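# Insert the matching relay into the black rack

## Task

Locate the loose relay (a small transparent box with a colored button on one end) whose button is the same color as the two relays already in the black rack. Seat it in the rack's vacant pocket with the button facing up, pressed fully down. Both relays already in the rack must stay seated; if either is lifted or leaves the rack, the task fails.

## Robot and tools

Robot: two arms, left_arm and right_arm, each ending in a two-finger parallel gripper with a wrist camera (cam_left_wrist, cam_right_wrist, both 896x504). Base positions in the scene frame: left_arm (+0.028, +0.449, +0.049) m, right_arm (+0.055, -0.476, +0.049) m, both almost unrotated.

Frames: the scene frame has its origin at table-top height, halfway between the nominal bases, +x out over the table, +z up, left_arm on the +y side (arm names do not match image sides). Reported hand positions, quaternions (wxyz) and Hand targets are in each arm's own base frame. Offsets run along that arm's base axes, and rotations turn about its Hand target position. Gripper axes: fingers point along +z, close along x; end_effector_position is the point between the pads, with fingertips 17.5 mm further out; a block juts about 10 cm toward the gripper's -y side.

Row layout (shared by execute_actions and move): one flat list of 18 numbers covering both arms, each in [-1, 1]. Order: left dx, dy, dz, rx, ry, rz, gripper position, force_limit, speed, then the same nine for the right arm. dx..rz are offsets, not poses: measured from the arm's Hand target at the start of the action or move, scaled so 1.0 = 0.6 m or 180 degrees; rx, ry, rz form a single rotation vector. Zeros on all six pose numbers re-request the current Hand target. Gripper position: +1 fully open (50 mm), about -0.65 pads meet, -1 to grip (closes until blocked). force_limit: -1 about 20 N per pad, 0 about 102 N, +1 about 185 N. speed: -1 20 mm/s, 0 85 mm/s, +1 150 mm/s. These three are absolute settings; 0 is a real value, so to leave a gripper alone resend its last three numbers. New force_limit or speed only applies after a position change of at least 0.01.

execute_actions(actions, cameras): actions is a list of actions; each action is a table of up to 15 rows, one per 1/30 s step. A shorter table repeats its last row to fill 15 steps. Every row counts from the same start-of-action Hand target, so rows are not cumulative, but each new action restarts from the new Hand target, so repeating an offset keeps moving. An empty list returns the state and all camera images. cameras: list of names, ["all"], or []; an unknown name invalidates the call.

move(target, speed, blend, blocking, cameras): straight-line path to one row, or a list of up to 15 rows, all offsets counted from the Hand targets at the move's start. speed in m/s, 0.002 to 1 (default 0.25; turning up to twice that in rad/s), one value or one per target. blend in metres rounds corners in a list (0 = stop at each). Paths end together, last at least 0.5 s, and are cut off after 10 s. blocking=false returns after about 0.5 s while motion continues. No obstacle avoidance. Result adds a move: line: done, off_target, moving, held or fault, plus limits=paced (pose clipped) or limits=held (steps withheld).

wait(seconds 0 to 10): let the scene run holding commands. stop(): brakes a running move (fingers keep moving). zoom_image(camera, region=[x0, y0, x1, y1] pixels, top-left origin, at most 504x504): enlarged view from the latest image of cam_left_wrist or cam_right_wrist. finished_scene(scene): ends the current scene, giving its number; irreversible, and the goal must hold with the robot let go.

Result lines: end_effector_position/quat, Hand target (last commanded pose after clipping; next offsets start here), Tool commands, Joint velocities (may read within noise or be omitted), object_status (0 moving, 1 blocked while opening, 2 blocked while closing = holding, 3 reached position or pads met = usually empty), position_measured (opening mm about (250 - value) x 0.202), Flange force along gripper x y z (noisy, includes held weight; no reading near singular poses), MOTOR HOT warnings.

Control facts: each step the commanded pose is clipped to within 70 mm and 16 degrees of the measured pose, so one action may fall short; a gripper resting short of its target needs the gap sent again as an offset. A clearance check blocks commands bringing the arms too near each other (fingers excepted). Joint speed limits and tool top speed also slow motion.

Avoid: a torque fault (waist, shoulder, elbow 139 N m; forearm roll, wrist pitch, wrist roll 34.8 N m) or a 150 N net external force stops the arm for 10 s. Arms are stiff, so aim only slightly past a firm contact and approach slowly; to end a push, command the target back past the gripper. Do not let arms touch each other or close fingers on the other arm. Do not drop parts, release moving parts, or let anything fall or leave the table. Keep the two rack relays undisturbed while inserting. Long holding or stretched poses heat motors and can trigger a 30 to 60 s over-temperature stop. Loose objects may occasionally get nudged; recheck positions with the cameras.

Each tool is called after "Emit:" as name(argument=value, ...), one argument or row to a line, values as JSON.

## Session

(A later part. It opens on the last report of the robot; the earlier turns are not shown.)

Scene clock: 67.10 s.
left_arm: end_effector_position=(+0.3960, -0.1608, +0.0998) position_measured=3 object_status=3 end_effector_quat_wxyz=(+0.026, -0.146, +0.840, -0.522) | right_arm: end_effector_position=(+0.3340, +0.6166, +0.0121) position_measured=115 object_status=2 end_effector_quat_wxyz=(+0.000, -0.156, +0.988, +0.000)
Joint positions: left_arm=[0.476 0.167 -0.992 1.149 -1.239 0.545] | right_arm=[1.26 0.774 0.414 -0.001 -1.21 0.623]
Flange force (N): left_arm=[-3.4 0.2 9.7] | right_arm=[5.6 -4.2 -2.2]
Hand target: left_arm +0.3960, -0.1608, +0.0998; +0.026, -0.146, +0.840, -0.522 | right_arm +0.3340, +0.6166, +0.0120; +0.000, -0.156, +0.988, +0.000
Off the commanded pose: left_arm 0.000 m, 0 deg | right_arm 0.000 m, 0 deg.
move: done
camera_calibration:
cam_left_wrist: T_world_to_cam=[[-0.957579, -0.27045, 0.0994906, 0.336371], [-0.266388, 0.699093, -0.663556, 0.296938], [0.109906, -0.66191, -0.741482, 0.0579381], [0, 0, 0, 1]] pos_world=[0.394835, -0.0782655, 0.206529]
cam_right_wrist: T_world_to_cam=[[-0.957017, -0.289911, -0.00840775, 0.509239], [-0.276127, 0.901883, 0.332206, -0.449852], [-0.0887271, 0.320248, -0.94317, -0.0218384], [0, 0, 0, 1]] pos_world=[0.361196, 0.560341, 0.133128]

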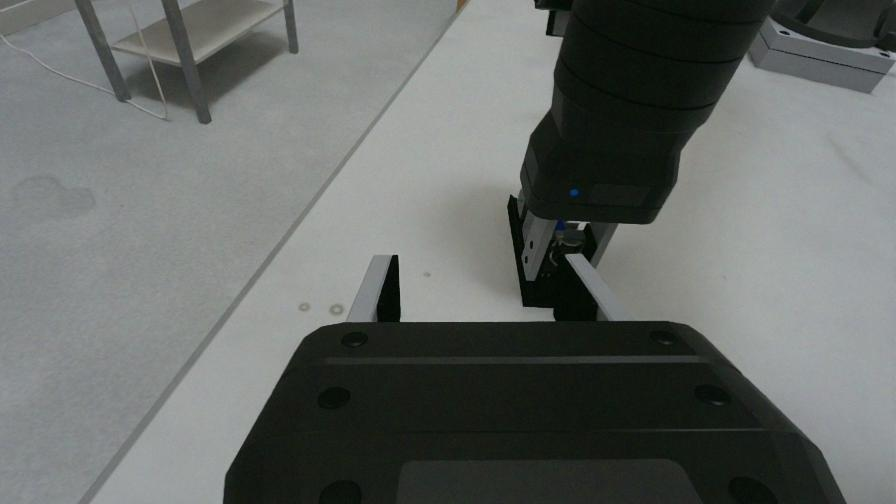

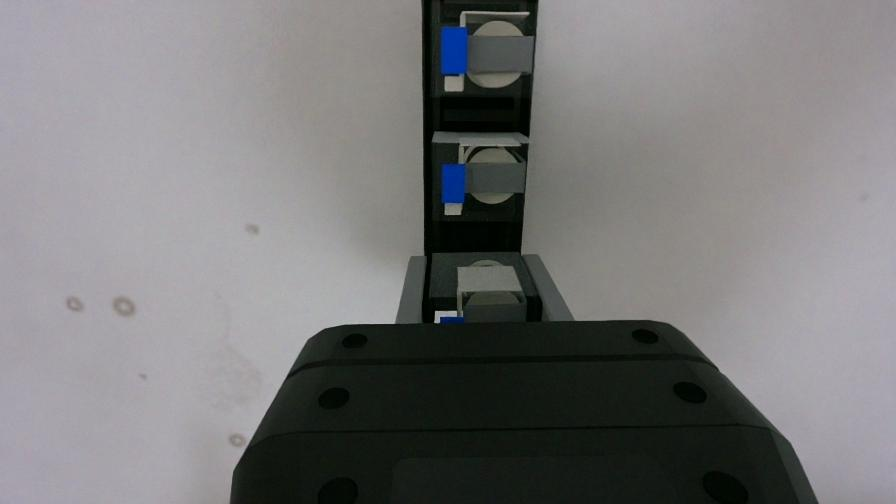

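Emit:
move(
  target=[0,0,0,0,0,0,1,1,1,0,0,-0.0083,0,0,0,-1,-0.9,-0.7],
  speed=0.02,
)

Emit:
move(
  target=[0,0,0,0,0,0,1,1,1,0,0,-0.005,0,0,0,-1,-0.9,-0.7],
  speed=0.02,
  cameras=["all"],
)

Emit:
zoom_image(
  camera="cam_right_wrist",
  region=[350, 80, 600, 330],
)

Emit:
zoom_image(
  camera="cam_left_wrist",
  region=[460, 150, 640, 330],
)

Scene clock: 70.07 s.
left_arm: end_effector_position=(+0.3960, -0.1608, +0.0998) position_measured=3 object_status=3 end_effector_quat_wxyz=(+0.026, -0.146, +0.840, -0.522) | right_arm: end_effector_position=(+0.3340, +0.6166, +0.0071) position_measured=115 object_status=2 end_effector_quat_wxyz=(+0.000, -0.156, +0.988, +0.000)
Joint positions: left_arm=[0.476 0.167 -0.992 1.149 -1.239 0.545] | right_arm=[1.26 0.779 0.41 -0.001 -1.201 0.623]
Flange force (N): left_arm=[-3.6 0.1 10.0] | right_arm=[4.8 -4.1 -1.6]
Hand target: left_arm +0.3960, -0.1608, +0.0998; +0.026, -0.146, +0.840, -0.522 | right_arm +0.3340, +0.6166, +0.0071; +0.000, -0.156, +0.988, +0.000
Off the commanded pose: left_arm 0.000 m, 0 deg | right_arm 0.000 m, 0 deg.
move: done

Scene clock: 70.77 s.
left_arm: end_effector_position=(+0.3960, -0.1608, +0.0998) position_measured=3 object_status=3 end_effector_quat_wxyz=(+0.026, -0.146, +0.840, -0.522) | right_arm: end_effector_position=(+0.3340, +0.6166, +0.0041) position_measured=115 object_status=2 end_effector_quat_wxyz=(+0.000, -0.156, +0.988, +0.000)
Joint positions: left_arm=[0.476 0.167 -0.992 1.149 -1.239 0.545] | right_arm=[1.26 0.782 0.407 -0.001 -1.196 0.623]
Flange force (N): left_arm=[-3.9 0.2 10.2] | right_arm=[4.3 -3.6 -3.0]
Hand target: left_arm +0.3960, -0.1608, +0.0998; +0.026, -0.146, +0.840, -0.522 | right_arm +0.3340, +0.6166, +0.0041; +0.000, -0.156, +0.988, +0.000
Off the commanded pose: left_arm 0.000 m, 0 deg | right_arm 0.000 m, 0 deg.
move: done
camera_calibration:
cam_left_wrist: T_world_to_cam=[[-0.957579, -0.27045, 0.0994906, 0.336371], [-0.266388, 0.699093, -0.663556, 0.296938], [0.109906, -0.66191, -0.741482, 0.0579381], [0, 0, 0, 1]] pos_world=[0.394835, -0.0782655, 0.206529]
cam_right_wrist: T_world_to_cam=[[-0.957017, -0.289911, -0.00840775, 0.509171], [-0.276127, 0.901883, 0.332206, -0.447195], [-0.0887271, 0.320248, -0.94317, -0.0293837], [0, 0, 0, 1]] pos_world=[0.361196, 0.560341, 0.125128]

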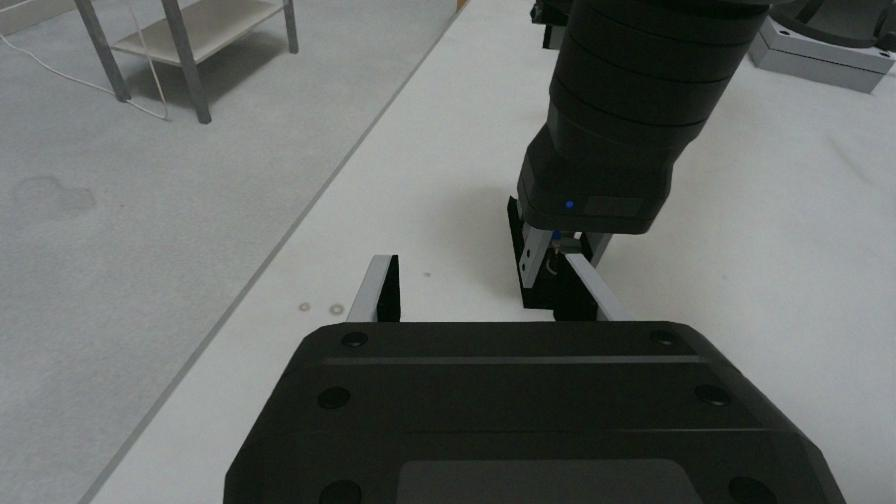

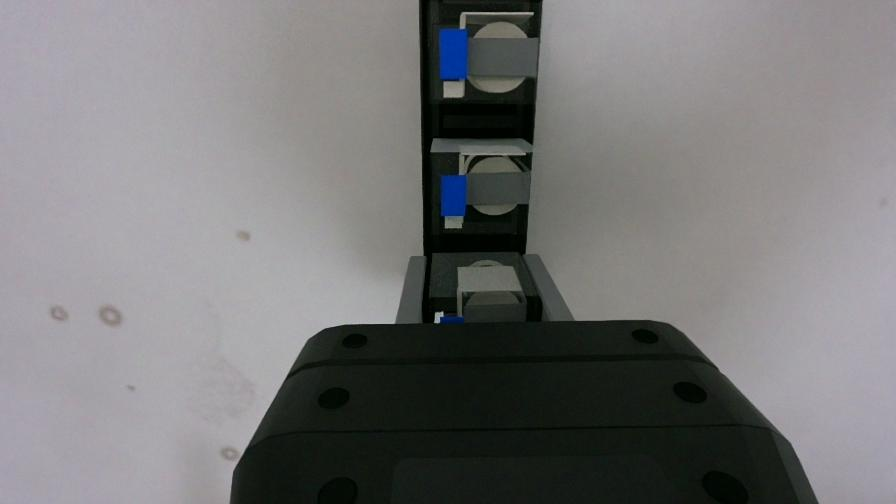

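Scaled by 2.016 from the camera's 896x504 image, which has a finer 1280x720 frame.

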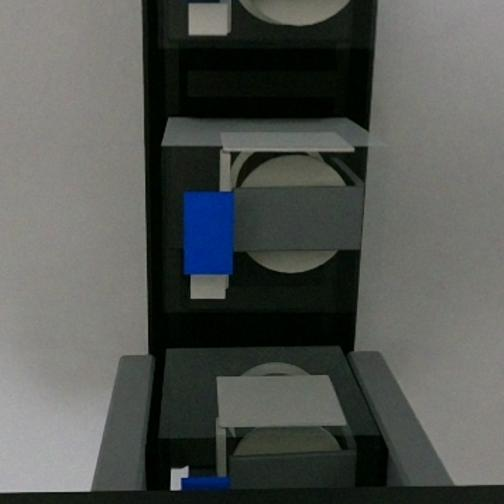

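Scaled by 2.800 from the camera's 896x504 image, which has a finer 1280x720 frame.

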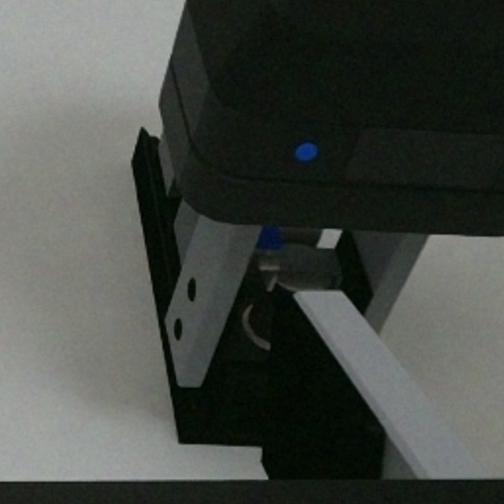

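Emit:
move(
  target=[0,0,0,0,0,0,1,1,1,0,0,-0.005,0,0,0,-1,-0.9,-0.7],
  speed=0.02,
)

Emit:
move(
  target=[0,0,0,0,0,0,1,1,1,0,0,-0.0034,0,0,0,-1,-0.9,-0.7],
  speed=0.02,
  cameras=["all"],
)

Emit:
zoom_image(
  camera="cam_right_wrist",
  region=[350, 80, 600, 330],
)

Emit:
zoom_image(
  camera="cam_left_wrist",
  region=[460, 150, 640, 330],
)

Scene clock: 73.40 s.
left_arm: end_effector_position=(+0.3960, -0.1608, +0.0998) position_measured=3 object_status=3 end_effector_quat_wxyz=(+0.026, -0.146, +0.840, -0.522) | right_arm: end_effector_position=(+0.3340, +0.6166, +0.0011) position_measured=115 object_status=2 end_effector_quat_wxyz=(+0.000, -0.156, +0.988, +0.000)
Joint positions: left_arm=[0.476 0.167 -0.992 1.149 -1.239 0.545] | right_arm=[1.26 0.785 0.405 -0.001 -1.191 0.623]
Flange force (N): left_arm=[-3.4 0.2 9.7] | right_arm=[5.3 -4.3 -2.0]
Hand target: left_arm +0.3960, -0.1608, +0.0998; +0.026, -0.146, +0.840, -0.522 | right_arm +0.3340, +0.6166, +0.0011; +0.000, -0.156, +0.988, +0.000
Off the commanded pose: left_arm 0.000 m, 0 deg | right_arm 0.000 m, 0 deg.
move: done

Scene clock: 74.10 s.
left_arm: end_effector_position=(+0.3960, -0.1608, +0.0998) position_measured=3 object_status=3 end_effector_quat_wxyz=(+0.026, -0.146, +0.840, -0.522) | right_arm: end_effector_position=(+0.3340, +0.6167, -0.0008) position_measured=115 object_status=2 end_effector_quat_wxyz=(+0.000, -0.156, +0.988, +0.000)
Joint positions: left_arm=[0.476 0.167 -0.992 1.149 -1.239 0.545] | right_arm=[1.26 0.787 0.403 -0.001 -1.187 0.623]
Flange force (N): left_arm=[-3.4 0.8 9.9] | right_arm=[16.4 -11.4 -50.8]
Hand target: left_arm +0.3960, -0.1608, +0.0998; +0.026, -0.146, +0.840, -0.522 | right_arm +0.3340, +0.6166, -0.0010; +0.000, -0.156, +0.988, +0.000
Off the commanded pose: left_arm 0.000 m, 0 deg | right_arm 0.000 m, 0 deg.
move: done
camera_calibration:
cam_left_wrist: T_world_to_cam=[[-0.957579, -0.27045, 0.0994906, 0.336371], [-0.266388, 0.699093, -0.663556, 0.296938], [0.109906, -0.66191, -0.741482, 0.0579381], [0, 0, 0, 1]] pos_world=[0.394835, -0.0782655, 0.206529]
cam_right_wrist: T_world_to_cam=[[-0.957015, -0.289915, -0.00847214, 0.509141], [-0.276134, 0.901807, 0.332408, -0.445579], [-0.0887299, 0.320458, -0.943098, -0.0340362], [0, 0, 0, 1]] pos_world=[0.361196, 0.560341, 0.120328]

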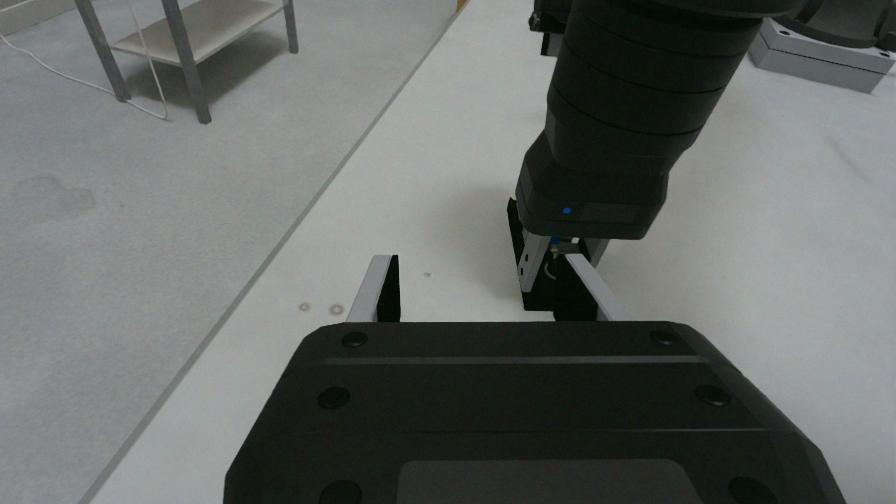

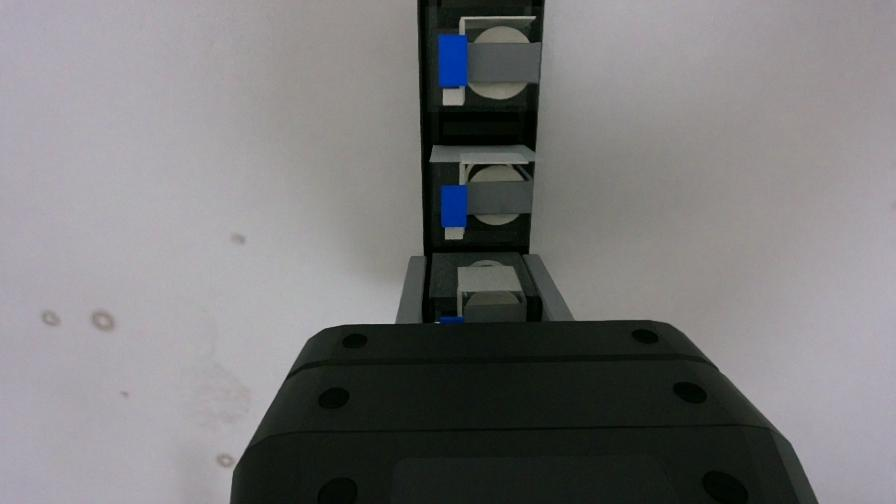

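Scaled by 2.016 from the camera's 896x504 image, which has a finer 1280x720 frame.

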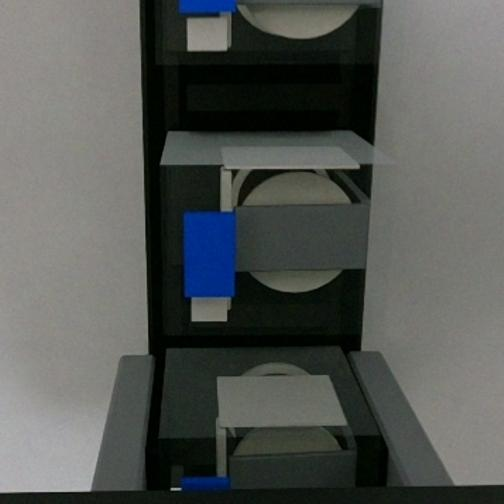

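Scaled by 2.800 from the camera's 896x504 image, which has a finer 1280x720 frame.

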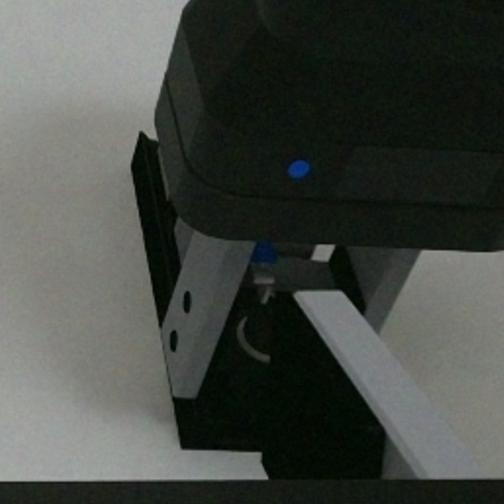

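Emit:
move(
  target=[
    [0,0,0,0,0,0,1,1,1,0,0,0.001,0,0,0,-1,-0.9,-0.7],
    [0,0,0,0,0,0,1,1,1,0,0,0.001,0,0,0,0.5,-0.9,-0.8],
    [0,0,0,0,0,0,1,1,1,0.015,-0.045,0.11,0,0,0,0.5,-0.9,-0.8],
  ],
  speed=0.1,
  cameras=["all"],
)

Emit:
zoom_image(
  camera="cam_right_wrist",
  region=[350, 80, 600, 330],
)

Emit:
zoom_image(
  camera="cam_left_wrist",
  region=[460, 150, 640, 330],
)

Scene clock: 78.27 s.
left_arm: end_effector_position=(+0.3960, -0.1608, +0.0998) position_measured=3 object_status=3 end_effector_quat_wxyz=(+0.026, -0.146, +0.840, -0.522) | right_arm: end_effector_position=(+0.3430, +0.5896, +0.0650) position_measured=78 object_status=3 end_effector_quat_wxyz=(+0.000, -0.156, +0.988, +0.000)
Joint positions: left_arm=[0.476 0.167 -0.992 1.149 -1.239 0.545] | right_arm=[1.235 0.68 0.387 -0.001 -1.278 0.649]
Flange force (N): left_arm=[-3.6 1.1 9.5] | right_arm=[4.6 -3.8 -1.8]
Hand target: left_arm +0.3960, -0.1608, +0.0998; +0.026, -0.146, +0.840, -0.522 | right_arm +0.3430, +0.5896, +0.0650; +0.000, -0.156, +0.988, +0.000
Off the commanded pose: left_arm 0.000 m, 0 deg | right_arm 0.000 m, 0 deg.
move: done
camera_calibration:
cam_left_wrist: T_world_to_cam=[[-0.957579, -0.27045, 0.0994906, 0.336371], [-0.266388, 0.699093, -0.663556, 0.296938], [0.109906, -0.66191, -0.741482, 0.0579381], [0, 0, 0, 1]] pos_world=[0.394835, -0.0782655, 0.206529]
cam_right_wrist: T_world_to_cam=[[-0.957017, -0.28991, -0.00840766, 0.510469], [-0.276127, 0.901883, 0.332206, -0.44059], [-0.0887271, 0.320248, -0.94317, 0.0375006], [0, 0, 0, 1]] pos_world=[0.370196, 0.533341, 0.186028]

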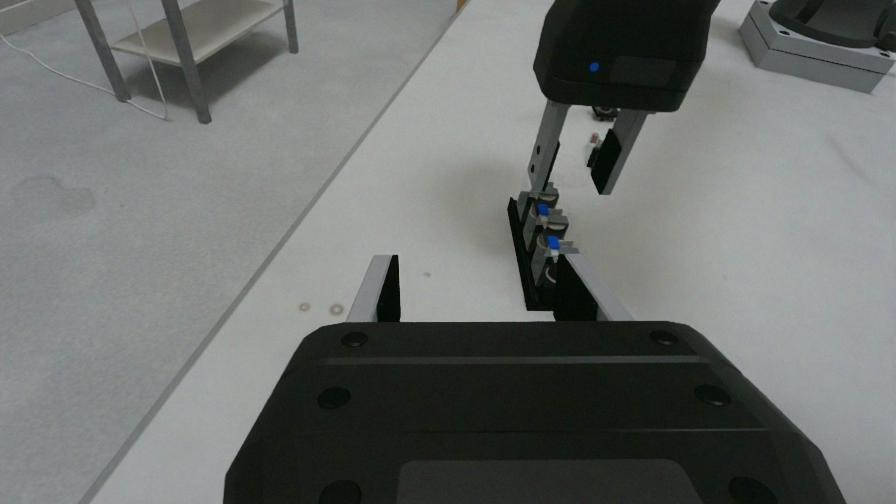

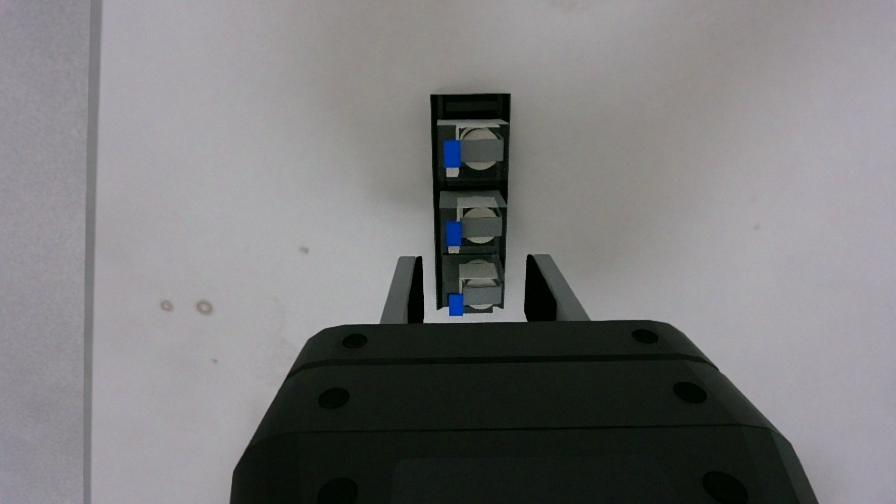

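Scaled by 2.016 from the camera's 896x504 image, which has a finer 1280x720 frame.

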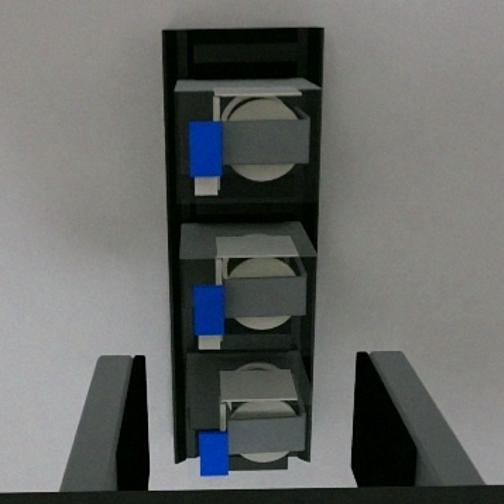

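Scaled by 2.800 from the camera's 896x504 image, which has a finer 1280x720 frame.

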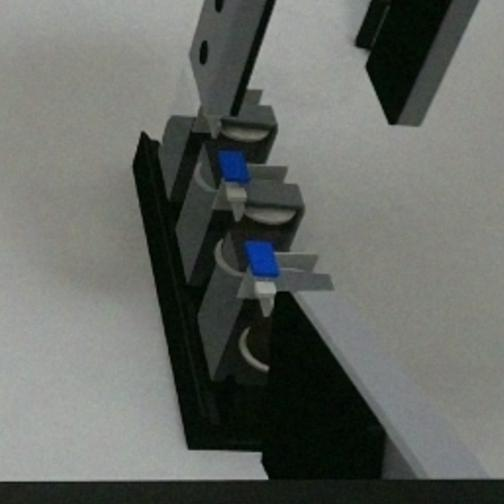

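Emit:
move(
  target=[
    [0,0,0,0,0,0,1,1,1,0,0,0,0,0,0,-1,-0.9,0],
    [0,0,0,0,0,0,1,1,1,-0.0233,0.0423,0,0,0,0,-1,-0.9,0],
    [0,0,0,0,0,0,1,1,1,-0.0233,0.0423,-0.053,0,0,0,-1,-0.9,0],
  ],
  speed=[0.1,0.1,0.04],
)

Emit:
move(
  target=[0,0,0,0,0,0,1,1,1,0,0,-0.004,0,0,0,-1,-0.9,0],
  speed=0.015,
)

Scene clock: 82.50 s.
left_arm: end_effector_position=(+0.3960, -0.1608, +0.0998) position_measured=3 object_status=3 end_effector_quat_wxyz=(+0.026, -0.146, +0.840, -0.522) | right_arm: end_effector_position=(+0.3290, +0.6150, +0.0333) position_measured=251 object_status=3 end_effector_quat_wxyz=(+0.000, -0.156, +0.988, +0.000)
Joint positions: left_arm=[0.476 0.167 -0.992 1.149 -1.239 0.545] | right_arm=[1.267 0.745 0.418 -0.001 -1.243 0.617]
Flange force (N): left_arm=[-3.5 0.5 10.0] | right_arm=[6.9 -5.9 -1.8]
Hand target: left_arm +0.3960, -0.1608, +0.0998; +0.026, -0.146, +0.840, -0.522 | right_arm +0.3290, +0.6150, +0.0332; +0.000, -0.156, +0.988, +0.000
Off the commanded pose: left_arm 0.000 m, 0 deg | right_arm 0.000 m, 0 deg.
move: done

Scene clock: 83.20 s.
left_arm: end_effector_position=(+0.3960, -0.1608, +0.0998) position_measured=3 object_status=3 end_effector_quat_wxyz=(+0.026, -0.146, +0.840, -0.522) | right_arm: end_effector_position=(+0.3290, +0.6151, +0.0311) position_measured=251 object_status=3 end_effector_quat_wxyz=(+0.000, -0.156, +0.988, +0.000)
Joint positions: left_arm=[0.476 0.167 -0.992 1.149 -1.239 0.545] | right_arm=[1.267 0.747 0.415 -0.001 -1.238 0.617]
Flange force (N): left_arm=[-3.2 0.4 9.6] | right_arm=[16.4 -3.1 -88.4]
Hand target: left_arm +0.3960, -0.1608, +0.0998; +0.026, -0.146, +0.840, -0.522 | right_arm +0.3290, +0.6150, +0.0308; +0.000, -0.156, +0.988, +0.000
Off the commanded pose: left_arm 0.000 m, 0 deg | right_arm 0.000 m, 0 deg.
move: done

Emit:
move(
  target=[0,0,0,0,0,0,1,1,1,0.0233,-0.0423,0.07,0,0,0,-1,-0.9,0],
  cameras=["all"],
)

Emit:
zoom_image(
  camera="cam_right_wrist",
  region=[350, 80, 600, 330],
)

Emit:
zoom_image(
  camera="cam_left_wrist",
  region=[460, 150, 640, 330],
)

Scene clock: 84.70 s.
left_arm: end_effector_position=(+0.3960, -0.1608, +0.0998) position_measured=3 object_status=3 end_effector_quat_wxyz=(+0.026, -0.146, +0.840, -0.522) | right_arm: end_effector_position=(+0.3430, +0.5896, +0.0728) position_measured=251 object_status=3 end_effector_quat_wxyz=(+0.000, -0.156, +0.988, +0.000)
Joint positions: left_arm=[0.476 0.167 -0.992 1.149 -1.239 0.545] | right_arm=[1.235 0.675 0.397 -0.001 -1.293 0.648]
Flange force (N): left_arm=[-3.4 0.0 9.8] | right_arm=[7.0 -5.5 -2.3]
Hand target: left_arm +0.3960, -0.1608, +0.0998; +0.026, -0.146, +0.840, -0.522 | right_arm +0.3430, +0.5896, +0.0728; +0.000, -0.156, +0.988, +0.000
Off the commanded pose: left_arm 0.000 m, 0 deg | right_arm 0.000 m, 0 deg.
move: done
camera_calibration:
cam_left_wrist: T_world_to_cam=[[-0.957579, -0.27045, 0.0994906, 0.336371], [-0.266388, 0.699093, -0.663556, 0.296938], [0.109906, -0.66191, -0.741482, 0.0579381], [0, 0, 0, 1]] pos_world=[0.394835, -0.0782655, 0.206529]
cam_right_wrist: T_world_to_cam=[[-0.956988, -0.290007, -0.00841383, 0.510576], [-0.276228, 0.901883, 0.332121, -0.443128], [-0.0887292, 0.32016, -0.943199, 0.0449105], [0, 0, 0, 1]] pos_world=[0.370196, 0.533342, 0.193828]

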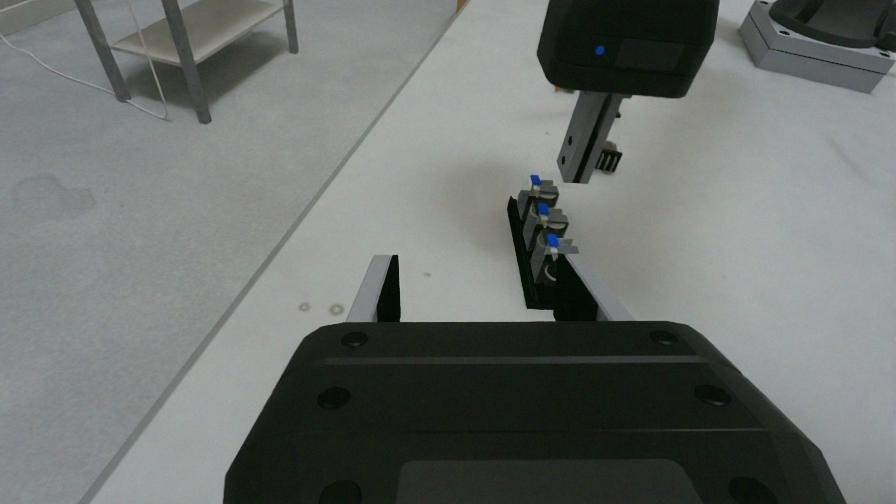

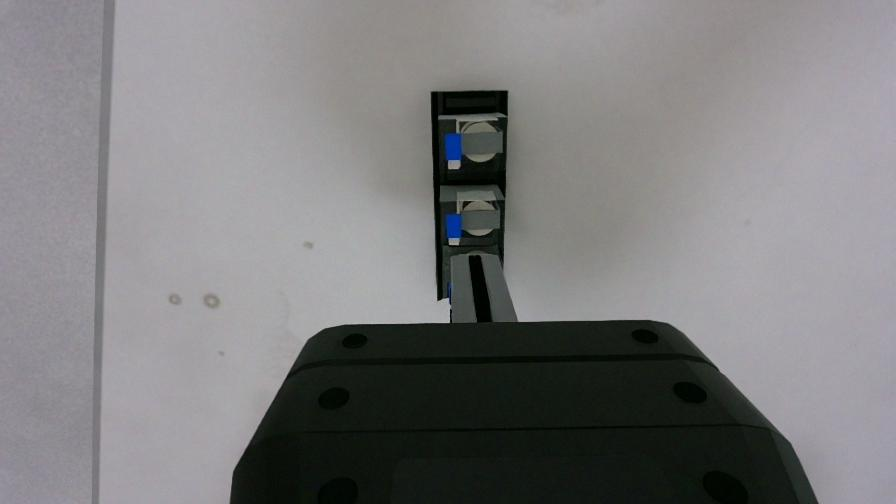

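Scaled by 2.016 from the camera's 896x504 image, which has a finer 1280x720 frame.

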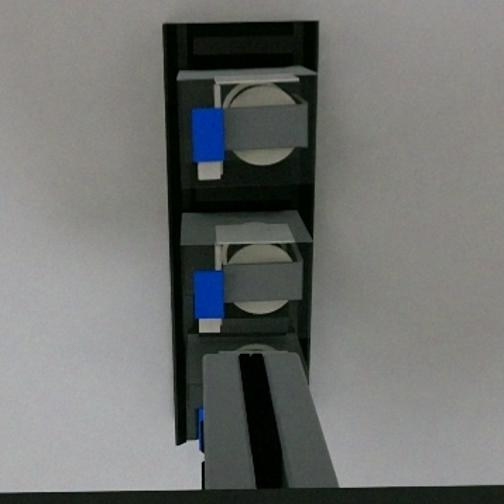

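Scaled by 2.800 from the camera's 896x504 image, which has a finer 1280x720 frame.

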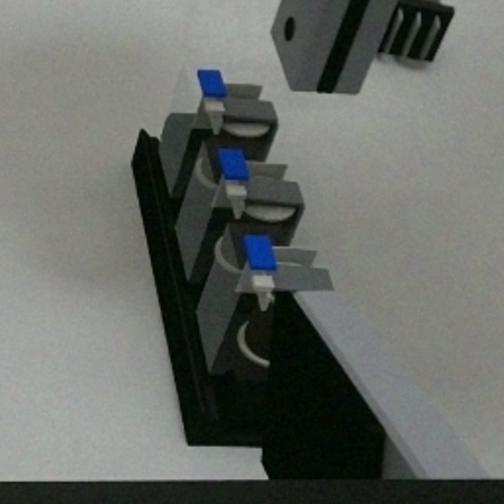

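Emit:
finished_scene(
  scene=2,
)

The scene is finished: the task was done.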